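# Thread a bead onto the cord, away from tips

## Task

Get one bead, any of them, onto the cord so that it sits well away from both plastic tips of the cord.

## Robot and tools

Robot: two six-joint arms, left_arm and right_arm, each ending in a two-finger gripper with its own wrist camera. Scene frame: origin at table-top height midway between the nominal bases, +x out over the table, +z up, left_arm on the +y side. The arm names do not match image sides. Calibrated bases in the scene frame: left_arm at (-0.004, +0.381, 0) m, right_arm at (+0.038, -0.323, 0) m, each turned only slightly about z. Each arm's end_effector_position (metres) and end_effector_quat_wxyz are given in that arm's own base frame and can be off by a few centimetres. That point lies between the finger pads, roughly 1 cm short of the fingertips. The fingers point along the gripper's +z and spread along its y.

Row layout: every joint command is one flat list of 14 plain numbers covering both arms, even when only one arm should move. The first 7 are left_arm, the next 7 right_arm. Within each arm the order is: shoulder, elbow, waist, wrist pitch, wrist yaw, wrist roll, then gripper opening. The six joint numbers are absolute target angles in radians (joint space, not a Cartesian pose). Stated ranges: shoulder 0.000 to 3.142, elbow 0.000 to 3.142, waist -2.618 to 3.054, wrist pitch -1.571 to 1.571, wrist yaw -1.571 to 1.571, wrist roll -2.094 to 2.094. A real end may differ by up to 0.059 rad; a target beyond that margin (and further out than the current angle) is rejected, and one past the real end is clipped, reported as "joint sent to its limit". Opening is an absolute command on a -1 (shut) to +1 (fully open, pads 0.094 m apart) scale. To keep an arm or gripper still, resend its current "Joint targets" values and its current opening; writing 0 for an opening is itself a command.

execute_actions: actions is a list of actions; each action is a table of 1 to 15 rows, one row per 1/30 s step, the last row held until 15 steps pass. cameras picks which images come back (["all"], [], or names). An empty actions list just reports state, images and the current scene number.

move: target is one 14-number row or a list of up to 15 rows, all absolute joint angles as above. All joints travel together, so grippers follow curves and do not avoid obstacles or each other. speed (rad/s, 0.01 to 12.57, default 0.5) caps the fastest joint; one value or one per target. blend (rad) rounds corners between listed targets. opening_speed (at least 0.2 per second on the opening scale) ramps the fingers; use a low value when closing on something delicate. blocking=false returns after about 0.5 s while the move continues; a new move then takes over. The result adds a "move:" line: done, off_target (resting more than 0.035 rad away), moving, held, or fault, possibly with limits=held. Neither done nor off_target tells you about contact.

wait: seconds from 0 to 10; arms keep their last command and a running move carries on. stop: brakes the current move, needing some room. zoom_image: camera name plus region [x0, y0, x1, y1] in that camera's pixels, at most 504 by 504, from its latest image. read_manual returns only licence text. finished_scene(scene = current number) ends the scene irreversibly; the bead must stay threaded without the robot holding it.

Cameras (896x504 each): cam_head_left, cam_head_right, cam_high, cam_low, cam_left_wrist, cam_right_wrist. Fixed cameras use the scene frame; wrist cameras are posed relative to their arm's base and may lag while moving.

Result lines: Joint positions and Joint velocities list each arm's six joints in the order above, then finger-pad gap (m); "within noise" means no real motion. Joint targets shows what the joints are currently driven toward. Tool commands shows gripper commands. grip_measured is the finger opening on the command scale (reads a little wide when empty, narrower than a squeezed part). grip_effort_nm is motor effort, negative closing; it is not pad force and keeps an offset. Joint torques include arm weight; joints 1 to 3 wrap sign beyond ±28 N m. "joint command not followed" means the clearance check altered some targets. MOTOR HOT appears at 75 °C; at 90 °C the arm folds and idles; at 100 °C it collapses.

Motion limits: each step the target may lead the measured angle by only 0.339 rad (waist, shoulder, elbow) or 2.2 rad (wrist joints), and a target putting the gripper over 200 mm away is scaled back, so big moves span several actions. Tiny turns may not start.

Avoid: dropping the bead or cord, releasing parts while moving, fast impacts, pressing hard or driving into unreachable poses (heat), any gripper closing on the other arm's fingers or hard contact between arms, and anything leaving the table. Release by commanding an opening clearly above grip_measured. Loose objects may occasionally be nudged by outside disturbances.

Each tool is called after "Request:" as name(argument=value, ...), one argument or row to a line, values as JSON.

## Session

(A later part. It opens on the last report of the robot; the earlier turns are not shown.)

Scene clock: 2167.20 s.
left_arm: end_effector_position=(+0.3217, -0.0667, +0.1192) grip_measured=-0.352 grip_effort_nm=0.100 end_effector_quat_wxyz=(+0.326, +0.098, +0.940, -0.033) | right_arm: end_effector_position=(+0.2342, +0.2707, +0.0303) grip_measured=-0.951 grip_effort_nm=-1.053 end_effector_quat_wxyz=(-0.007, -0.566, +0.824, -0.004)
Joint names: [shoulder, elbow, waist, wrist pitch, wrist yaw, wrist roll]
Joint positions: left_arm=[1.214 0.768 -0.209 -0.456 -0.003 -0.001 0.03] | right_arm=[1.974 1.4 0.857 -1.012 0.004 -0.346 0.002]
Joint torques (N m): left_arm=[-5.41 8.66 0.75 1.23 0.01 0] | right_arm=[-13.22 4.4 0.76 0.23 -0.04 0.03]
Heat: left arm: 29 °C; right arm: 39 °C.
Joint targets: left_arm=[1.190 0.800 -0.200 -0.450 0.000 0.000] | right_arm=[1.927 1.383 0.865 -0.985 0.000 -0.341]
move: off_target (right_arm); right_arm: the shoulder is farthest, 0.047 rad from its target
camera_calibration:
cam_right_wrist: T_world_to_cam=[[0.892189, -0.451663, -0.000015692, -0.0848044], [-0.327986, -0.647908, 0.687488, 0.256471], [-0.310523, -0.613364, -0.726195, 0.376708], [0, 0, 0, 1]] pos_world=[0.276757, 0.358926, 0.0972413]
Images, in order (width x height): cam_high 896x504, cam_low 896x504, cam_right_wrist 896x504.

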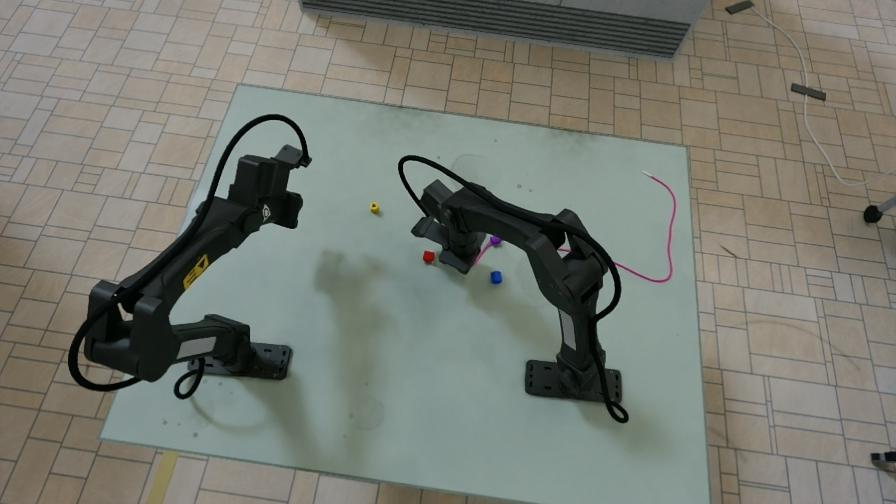

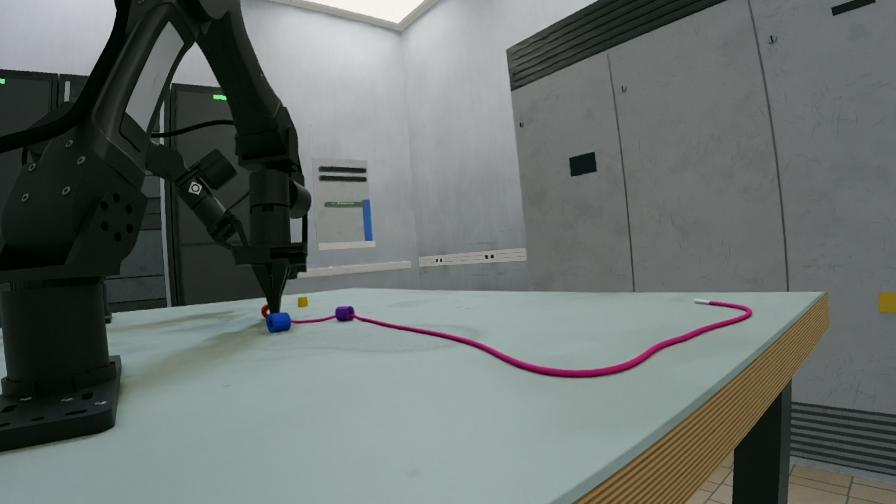

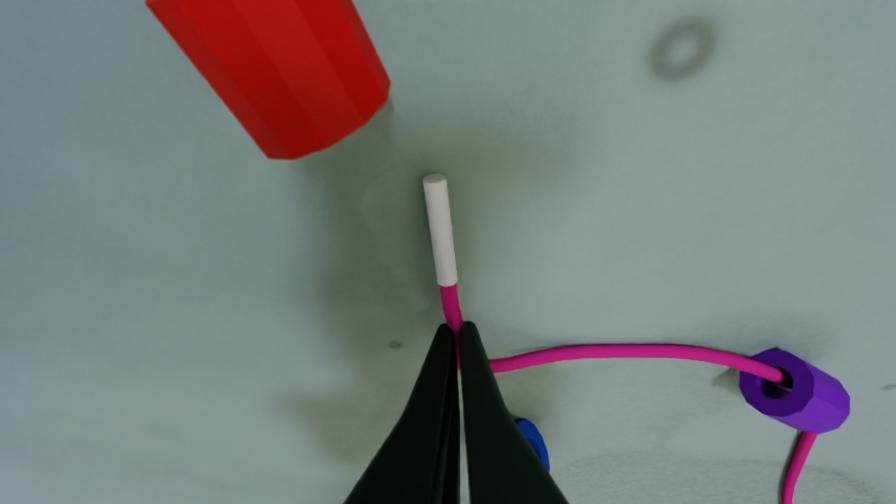

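Request:
move(
  target=[1.19, 0.8, -0.2, -0.45, 0.0, 0.0, -0.35, 1.920, 1.373, 0.8765, -0.982, 0.0, -0.543, -1.0],
  speed=0.15,
  cameras=["cam_low", "cam_right_wrist", "cam_high"],
)

Request:
zoom_image(
  camera="cam_right_wrist",
  region=[250, 0, 570, 350],
)

Scene clock: 2235.03 s.
left_arm: end_effector_position=(+0.3217, -0.0667, +0.1192) grip_measured=-0.352 grip_effort_nm=0.100 end_effector_quat_wxyz=(+0.326, +0.098, +0.940, -0.033) | right_arm: end_effector_position=(+0.2301, +0.2722, +0.0305) grip_measured=-0.951 grip_effort_nm=-1.057 end_effector_quat_wxyz=(-0.006, -0.646, +0.763, -0.003)
Joint names: [shoulder, elbow, waist, wrist pitch, wrist yaw, wrist roll]
Joint positions: left_arm=[1.214 0.768 -0.209 -0.456 -0.003 -0.001 0.03] | right_arm=[1.967 1.39 0.868 -1.008 0.004 -0.537 0.002]
Joint torques (N m): left_arm=[-5.41 8.66 0.73 1.23 0.01 -0.01] | right_arm=[-13.08 4.44 0.79 0.25 -0.05 -0.1]
Heat: left arm: 29 °C; right arm: 37 °C.
Joint targets: left_arm=[1.190 0.800 -0.200 -0.450 0.000 0.000] | right_arm=[1.920 1.373 0.877 -0.982 0.000 -0.543]
move: off_target (right_arm); right_arm: the shoulder is farthest, 0.047 rad from its target
camera_calibration:
cam_right_wrist: T_world_to_cam=[[0.964606, -0.263686, -0.00229538, -0.148143], [-0.190274, -0.702026, 0.686262, 0.239045], [-0.182569, -0.661536, -0.727351, 0.360113], [0, 0, 0, 1]] pos_world=[0.254129, 0.366981, 0.0975409]
Images, in order (width x height): cam_high 896x504, cam_low 896x504, cam_right_wrist 896x504.

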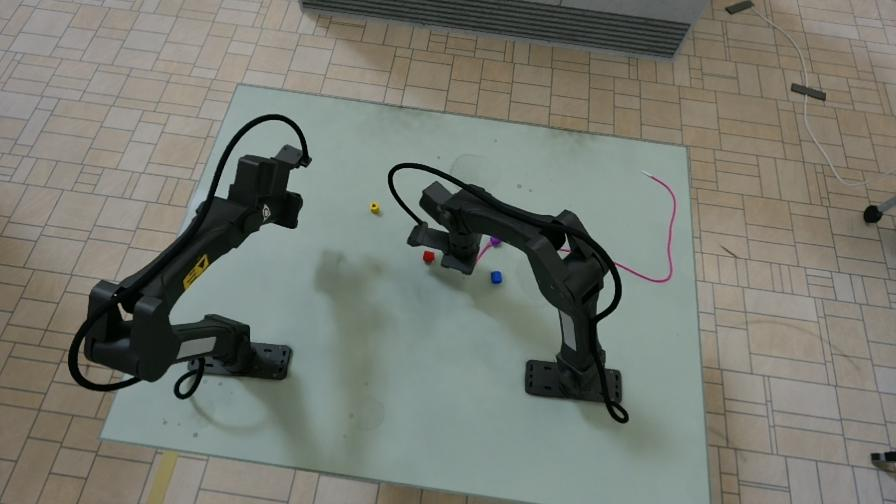

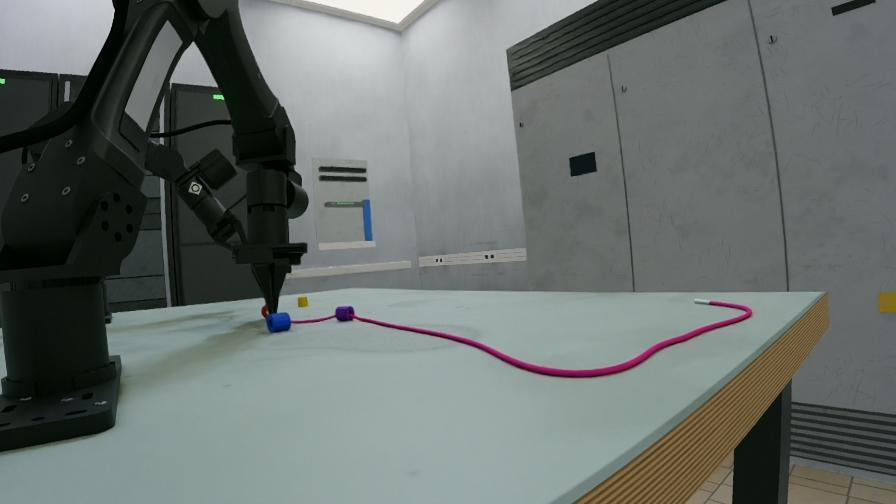

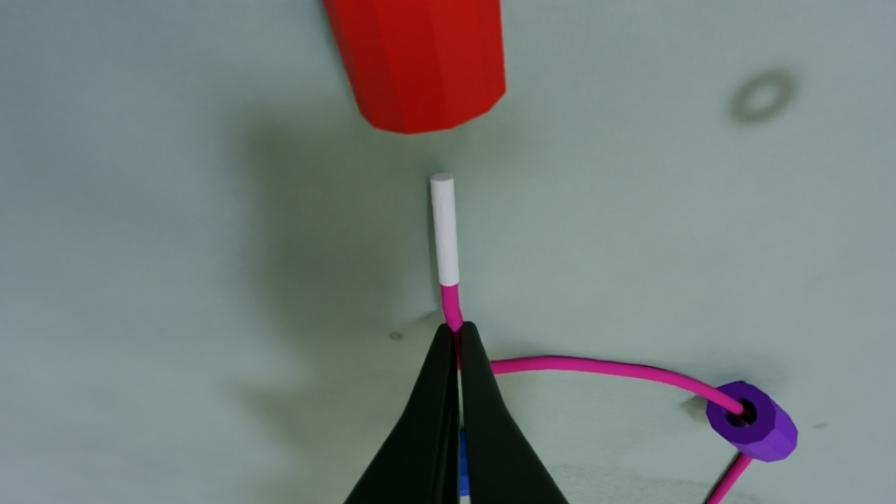

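Scaled by 1.440 from the camera's 896x504 image, which has a finer 1280x720 frame.

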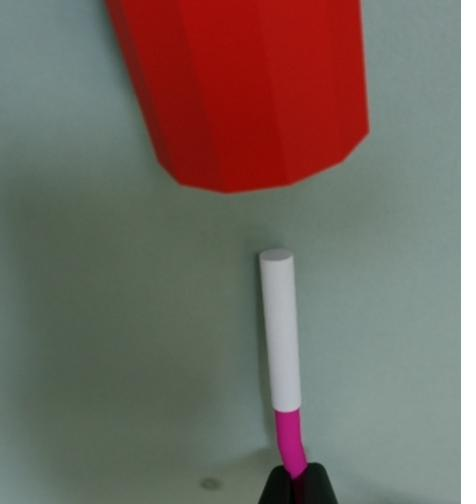

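Request:
move(
  target=[
    [1.19, 0.8, -0.2, -0.45, 0.0, 0.0, -0.35, 1.9126, 1.373, 0.8765, -0.982, 0.0, -0.543, -1.0],
    [1.19, 0.8, -0.2, -0.45, 0.0, 0.0, -0.35, 1.9716, 1.418, 0.8765, -1.018, 0.0, -0.543, -1.0],
    [1.19, 0.8, -0.2, -0.45, 0.0, 0.0, -0.35, 2.0988, 1.608, 0.927, -1.080, 0.0, -0.545, -1.0],
  ],
  speed=[0.1, 0.1, 0.06],
  cameras=["cam_low", "cam_right_wrist", "cam_high"],
)

Request:
zoom_image(
  camera="cam_right_wrist",
  region=[250, 0, 570, 350],
)

Scene clock: 2296.73 s.
left_arm: end_effector_position=(+0.3217, -0.0667, +0.1192) grip_measured=-0.352 grip_effort_nm=0.105 end_effector_quat_wxyz=(+0.326, +0.098, +0.940, -0.033) | right_arm: end_effector_position=(+0.2361, +0.3097, +0.0330) grip_measured=-0.951 grip_effort_nm=-1.057 end_effector_quat_wxyz=(-0.004, -0.666, +0.746, -0.003)
Joint names: [shoulder, elbow, waist, wrist pitch, wrist yaw, wrist roll]
Joint positions: left_arm=[1.214 0.768 -0.209 -0.456 -0.003 -0.001 0.03] | right_arm=[2.08 1.568 0.918 -1.067 0.004 -0.539 0.002]
Joint torques (N m): left_arm=[-5.41 8.65 0.73 1.23 0.02 0] | right_arm=[-8.98 8.95 0.73 -0.1 -0.05 -0.04]
Heat: left arm: 29 °C; right arm: 41 °C.
Joint targets: left_arm=[1.190 0.800 -0.200 -0.450 0.000 0.000] | right_arm=[2.099 1.608 0.927 -1.080 0.000 -0.545]
move: off_target (right_arm); right_arm: the elbow is farthest, 0.040 rad from its target
camera_calibration:
cam_right_wrist: T_world_to_cam=[[0.977236, -0.212154, -0.000110671, -0.163071], [-0.154936, -0.714033, 0.682753, 0.26026], [-0.144928, -0.667194, -0.730649, 0.380839], [0, 0, 0, 1]] pos_world=[0.254877, 0.405332, 0.100548]
Images, in order (width x height): cam_high 896x504, cam_low 896x504, cam_right_wrist 896x504.

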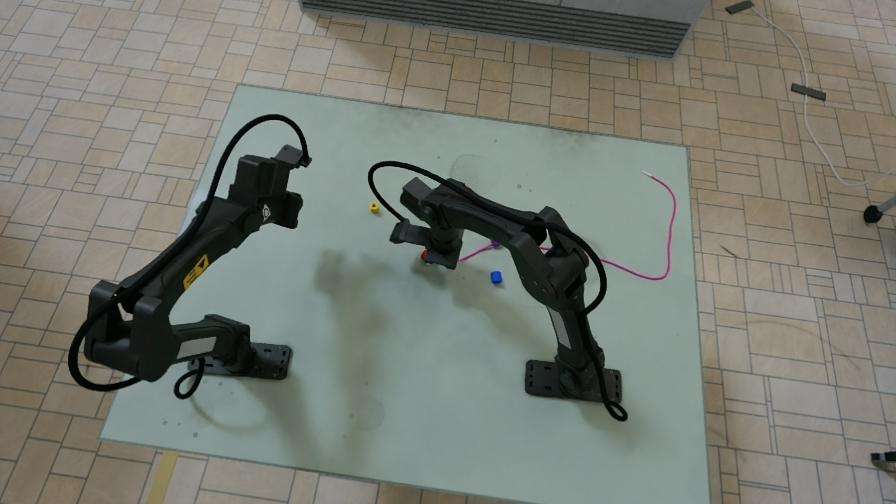

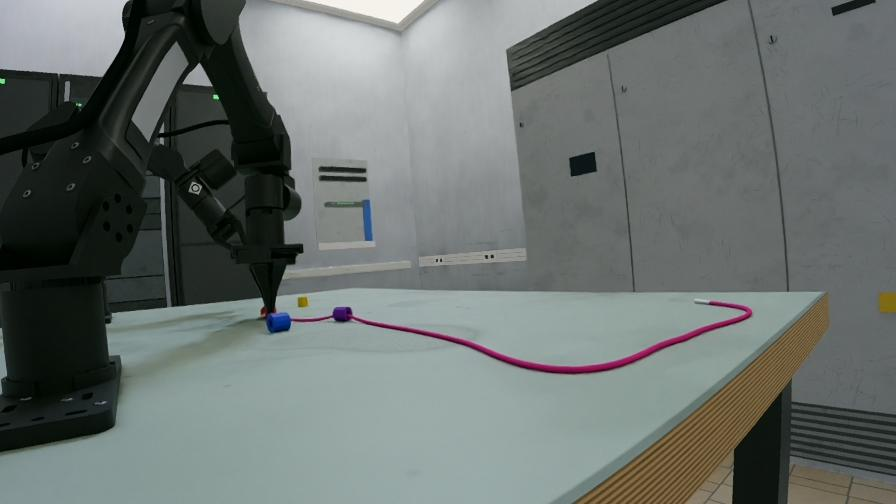

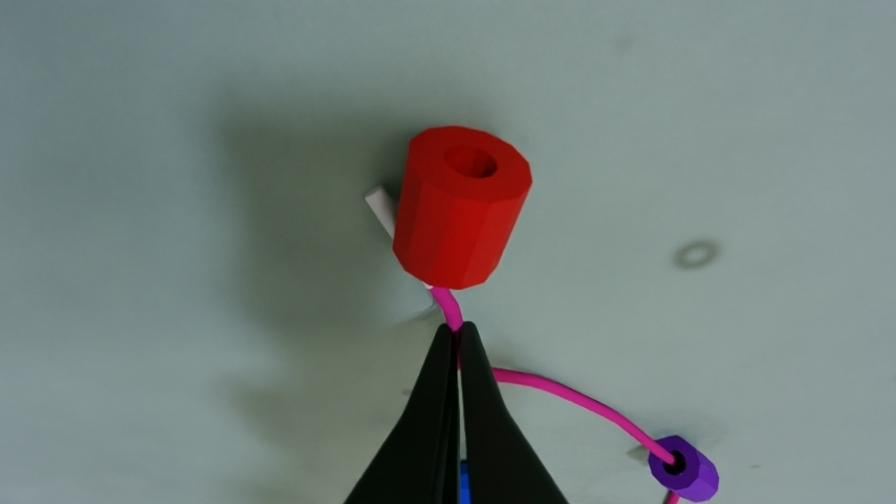

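Scaled by 1.440 from the camera's 896x504 image, which has a finer 1280x720 frame.

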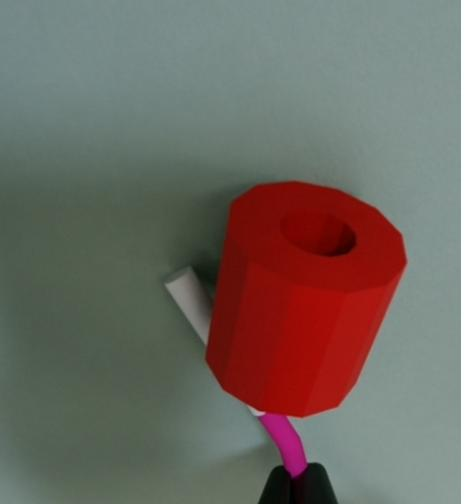

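Request:
move(
  target=[1.19, 0.8, -0.2, -0.45, 0.0, 0.0, -0.35, 1.897, 1.375, 0.862, -0.983, 0.0, -0.537, -1.0],
  speed=0.1,
  cameras=["cam_low", "cam_right_wrist", "cam_high"],
)

Request:
zoom_image(
  camera="cam_right_wrist",
  region=[250, 0, 570, 350],
)

Request:
zoom_image(
  camera="cam_low",
  region=[240, 290, 370, 340],
)

Scene clock: 2314.03 s.
left_arm: end_effector_position=(+0.3217, -0.0667, +0.1192) grip_measured=-0.352 grip_effort_nm=0.095 end_effector_quat_wxyz=(+0.326, +0.098, +0.940, -0.033) | right_arm: end_effector_position=(+0.2309, +0.2745, +0.0395) grip_measured=-0.951 grip_effort_nm=-1.053 end_effector_quat_wxyz=(+0.006, -0.648, +0.762, -0.001)
Joint names: [shoulder, elbow, waist, wrist pitch, wrist yaw, wrist roll]
Joint positions: left_arm=[1.214 0.768 -0.209 -0.456 -0.003 -0.001 0.03] | right_arm=[1.942 1.393 0.87 -1.01 0.004 -0.539 0.002]
Joint torques (N m): left_arm=[-5.42 8.69 0.73 1.23 0.01 0] | right_arm=[-12.85 4.53 -0.77 0.32 -0.06 0.04]
Heat: left arm: 29 °C; right arm: 38 °C.
Joint targets: left_arm=[1.190 0.800 -0.200 -0.450 0.000 0.000] | right_arm=[1.897 1.375 0.862 -0.983 0.000 -0.537]
move: off_target (right_arm); right_arm: the shoulder is farthest, 0.045 rad from its target
camera_calibration:
cam_right_wrist: T_world_to_cam=[[0.965861, -0.258932, 0.00818627, -0.150296], [-0.197568, -0.715784, 0.669791, 0.240771], [-0.167571, -0.648542, -0.742505, 0.361897], [0, 0, 0, 1]] pos_world=[0.253377, 0.368129, 0.108674]
Images, in order (width x height): cam_high 896x504, cam_low 896x504, cam_right_wrist 896x504.

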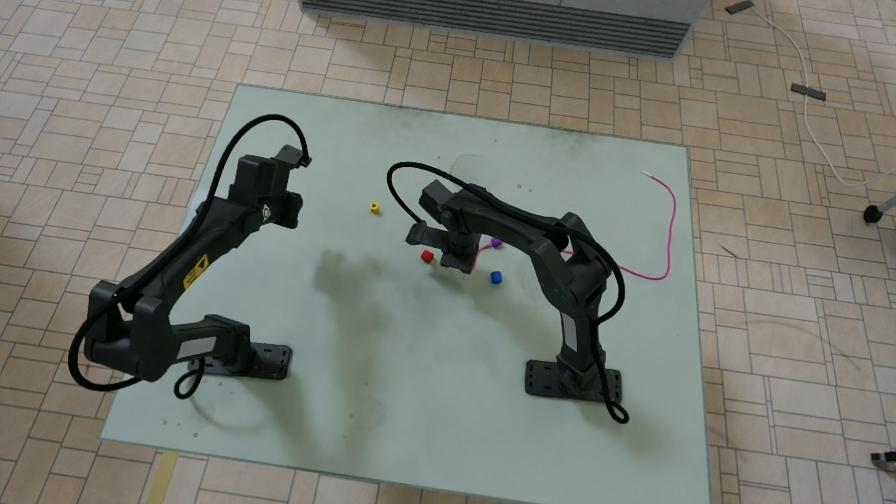

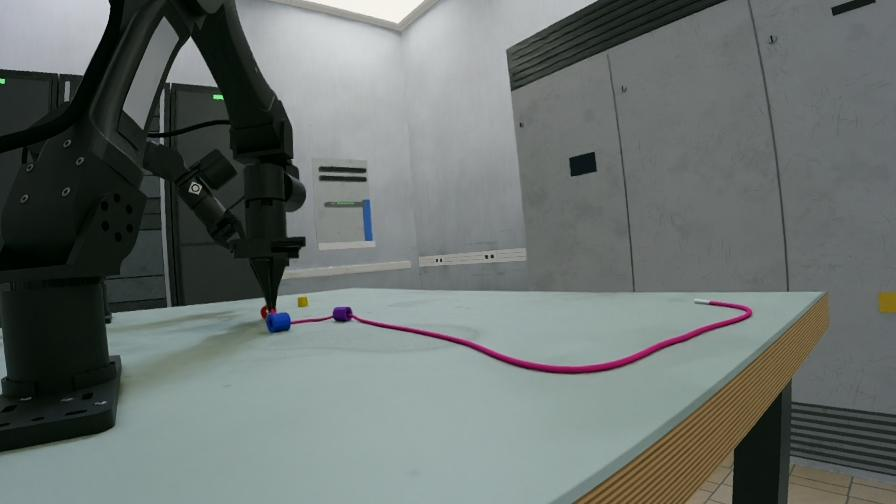

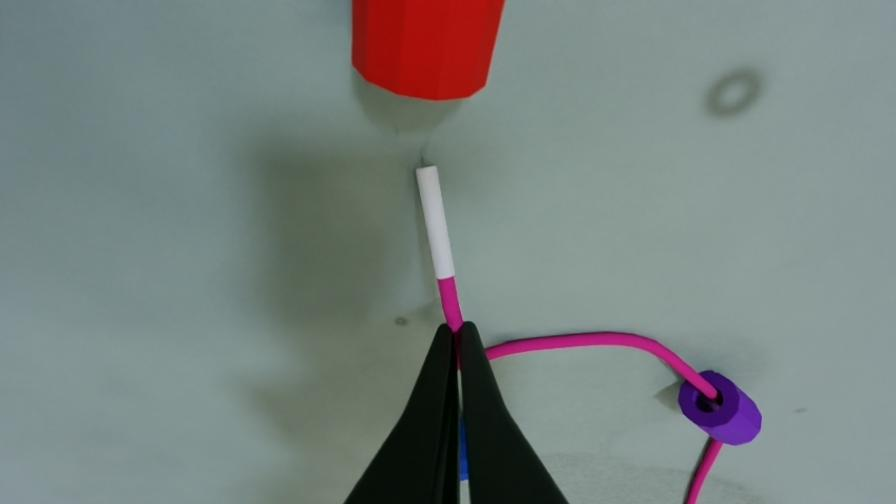

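Scaled by 1.440 from the camera's 896x504 image, which has a finer 1280x720 frame.

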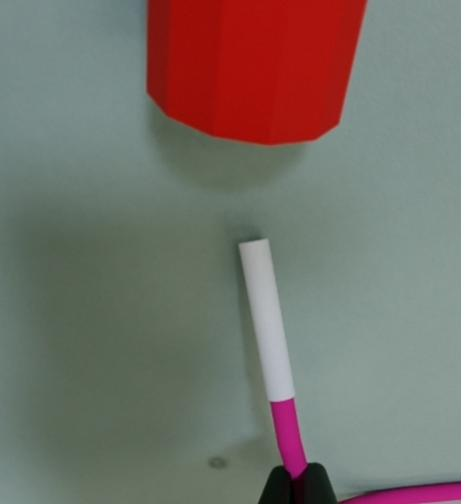

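Scaled by 3.877 from the camera's 896x504 image, which has a finer 1280x720 frame.

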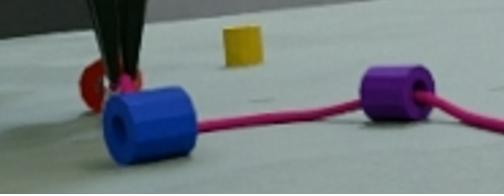

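Request:
move(
  target=[
    [1.19, 0.8, -0.2, -0.45, 0.0, 0.0, -0.35, 2.000, 1.375, 0.862, -0.983, 0.0, -0.537, -1.0],
    [1.19, 0.8, -0.2, -0.45, 0.0, 0.0, -0.35, 2.000, 1.375, 0.862, -0.983, 0.0, -0.537, -0.5],
    [1.19, 0.8, -0.2, -0.45, 0.0, 0.0, -0.35, 1.75, 1.45, 0.80, -1.20, 0.0, -0.537, -0.5],
  ],
  speed=[0.15, 0.15, 0.3],
  opening_speed=0.8,
  cameras=["all"],
)

Scene clock: 2345.73 s.
left_arm: end_effector_position=(+0.3217, -0.0667, +0.1192) grip_measured=-0.352 grip_effort_nm=0.100 end_effector_quat_wxyz=(+0.326, +0.098, +0.940, -0.033) | right_arm: end_effector_position=(+0.2277, +0.2383, +0.0968) grip_measured=-0.503 grip_effort_nm=0.134 end_effector_quat_wxyz=(+0.009, -0.623, +0.782, -0.001)
Joint names: [shoulder, elbow, waist, wrist pitch, wrist yaw, wrist roll]
Joint positions: left_arm=[1.214 0.768 -0.209 -0.456 -0.003 -0.001 0.03] | right_arm=[1.781 1.415 0.807 -1.187 0.004 -0.539 0.023]
Joint torques (N m): left_arm=[-5.42 8.66 0.75 1.23 0.01 0] | right_arm=[-10.47 8.72 -0.65 -0.07 -0.05 0.03]
Heat: left arm: 29 °C; right arm: 42 °C.
Joint targets: left_arm=[1.190 0.800 -0.200 -0.450 0.000 0.000] | right_arm=[1.750 1.450 0.800 -1.200 0.000 -0.537]
move: done
camera_calibration:
cam_left_wrist: T_world_to_cam=[[-0.303803, -0.949387, -0.079796, 0.0483302], [-0.951371, 0.297821, 0.0787202, 0.342481], [-0.0509711, 0.099831, -0.993698, 0.254696], [0, 0, 0, 1]] pos_world=[0.353491, -0.0815403, 0.229987]
cam_right_wrist: T_world_to_cam=[[0.947504, -0.319551, 0.0111384, -0.138769], [-0.245647, -0.705186, 0.665109, 0.18478], [-0.204682, -0.63293, -0.746663, 0.385631], [0, 0, 0, 1]] pos_world=[0.255806, 0.330038, 0.166583]

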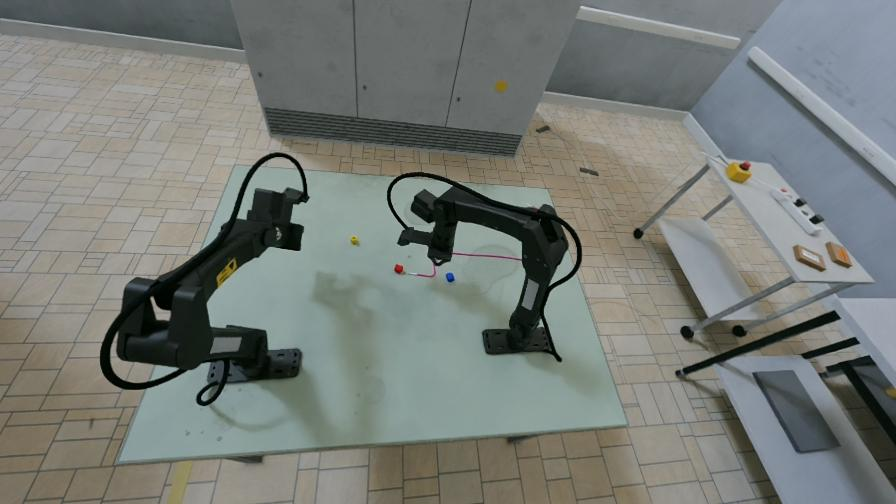

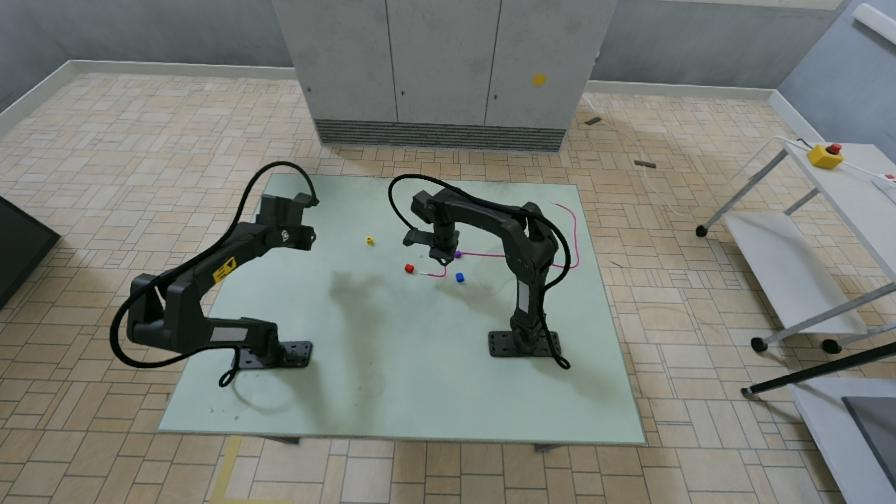

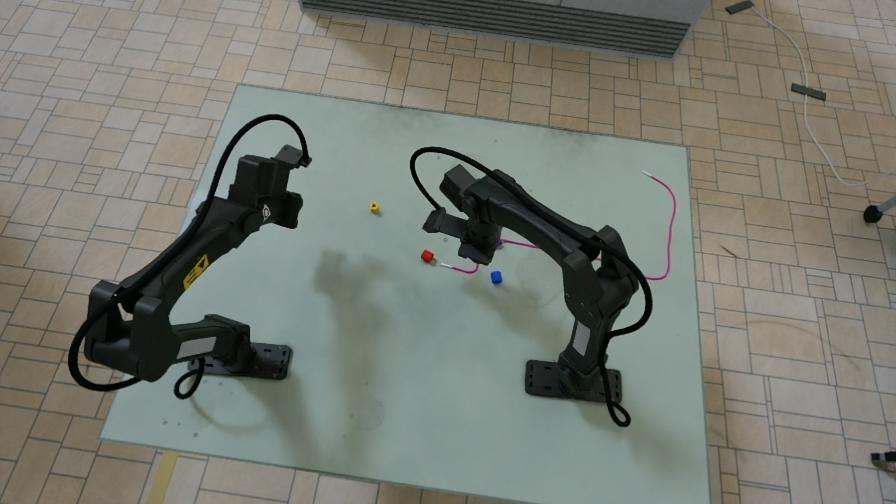

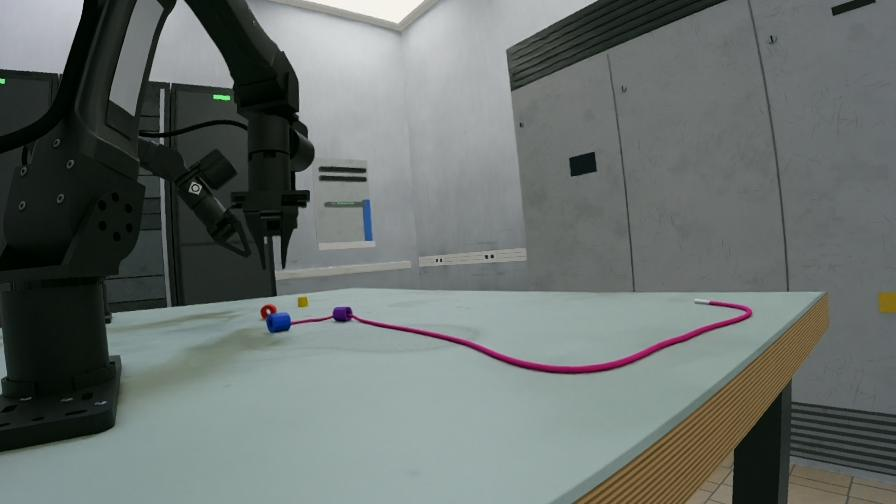

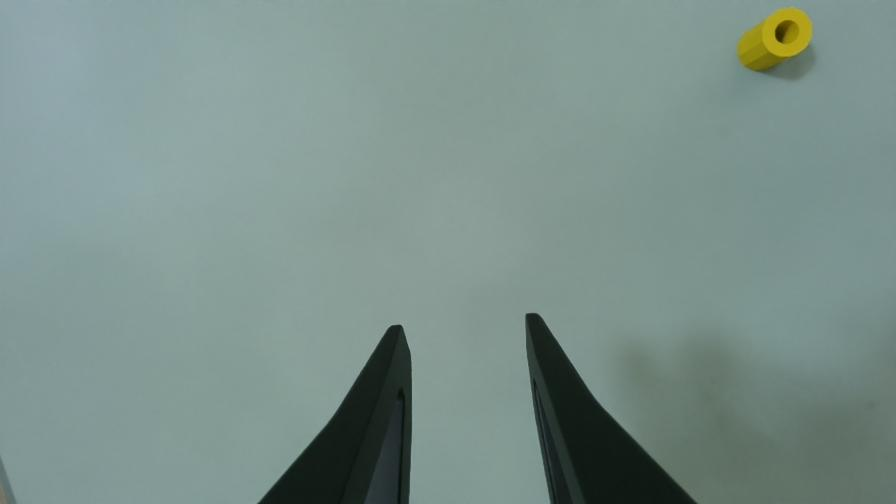

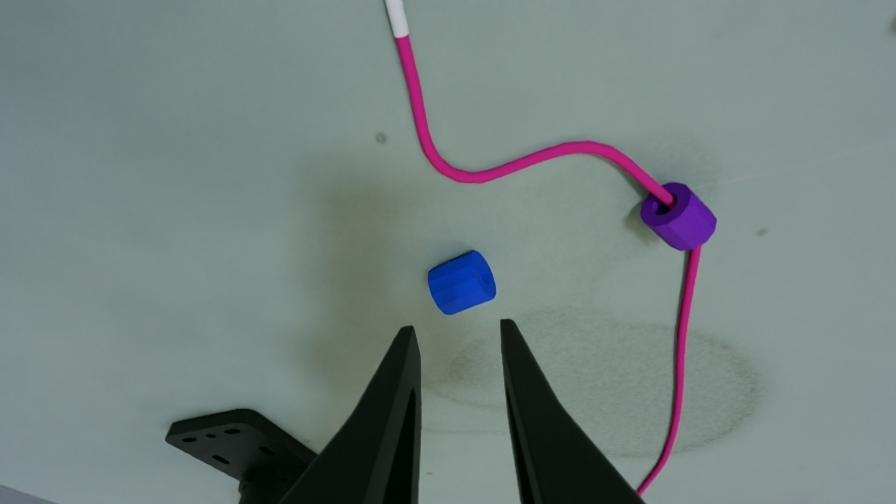

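Request:
finished_scene(
  scene=1,
)

The scene is finished: the task was done.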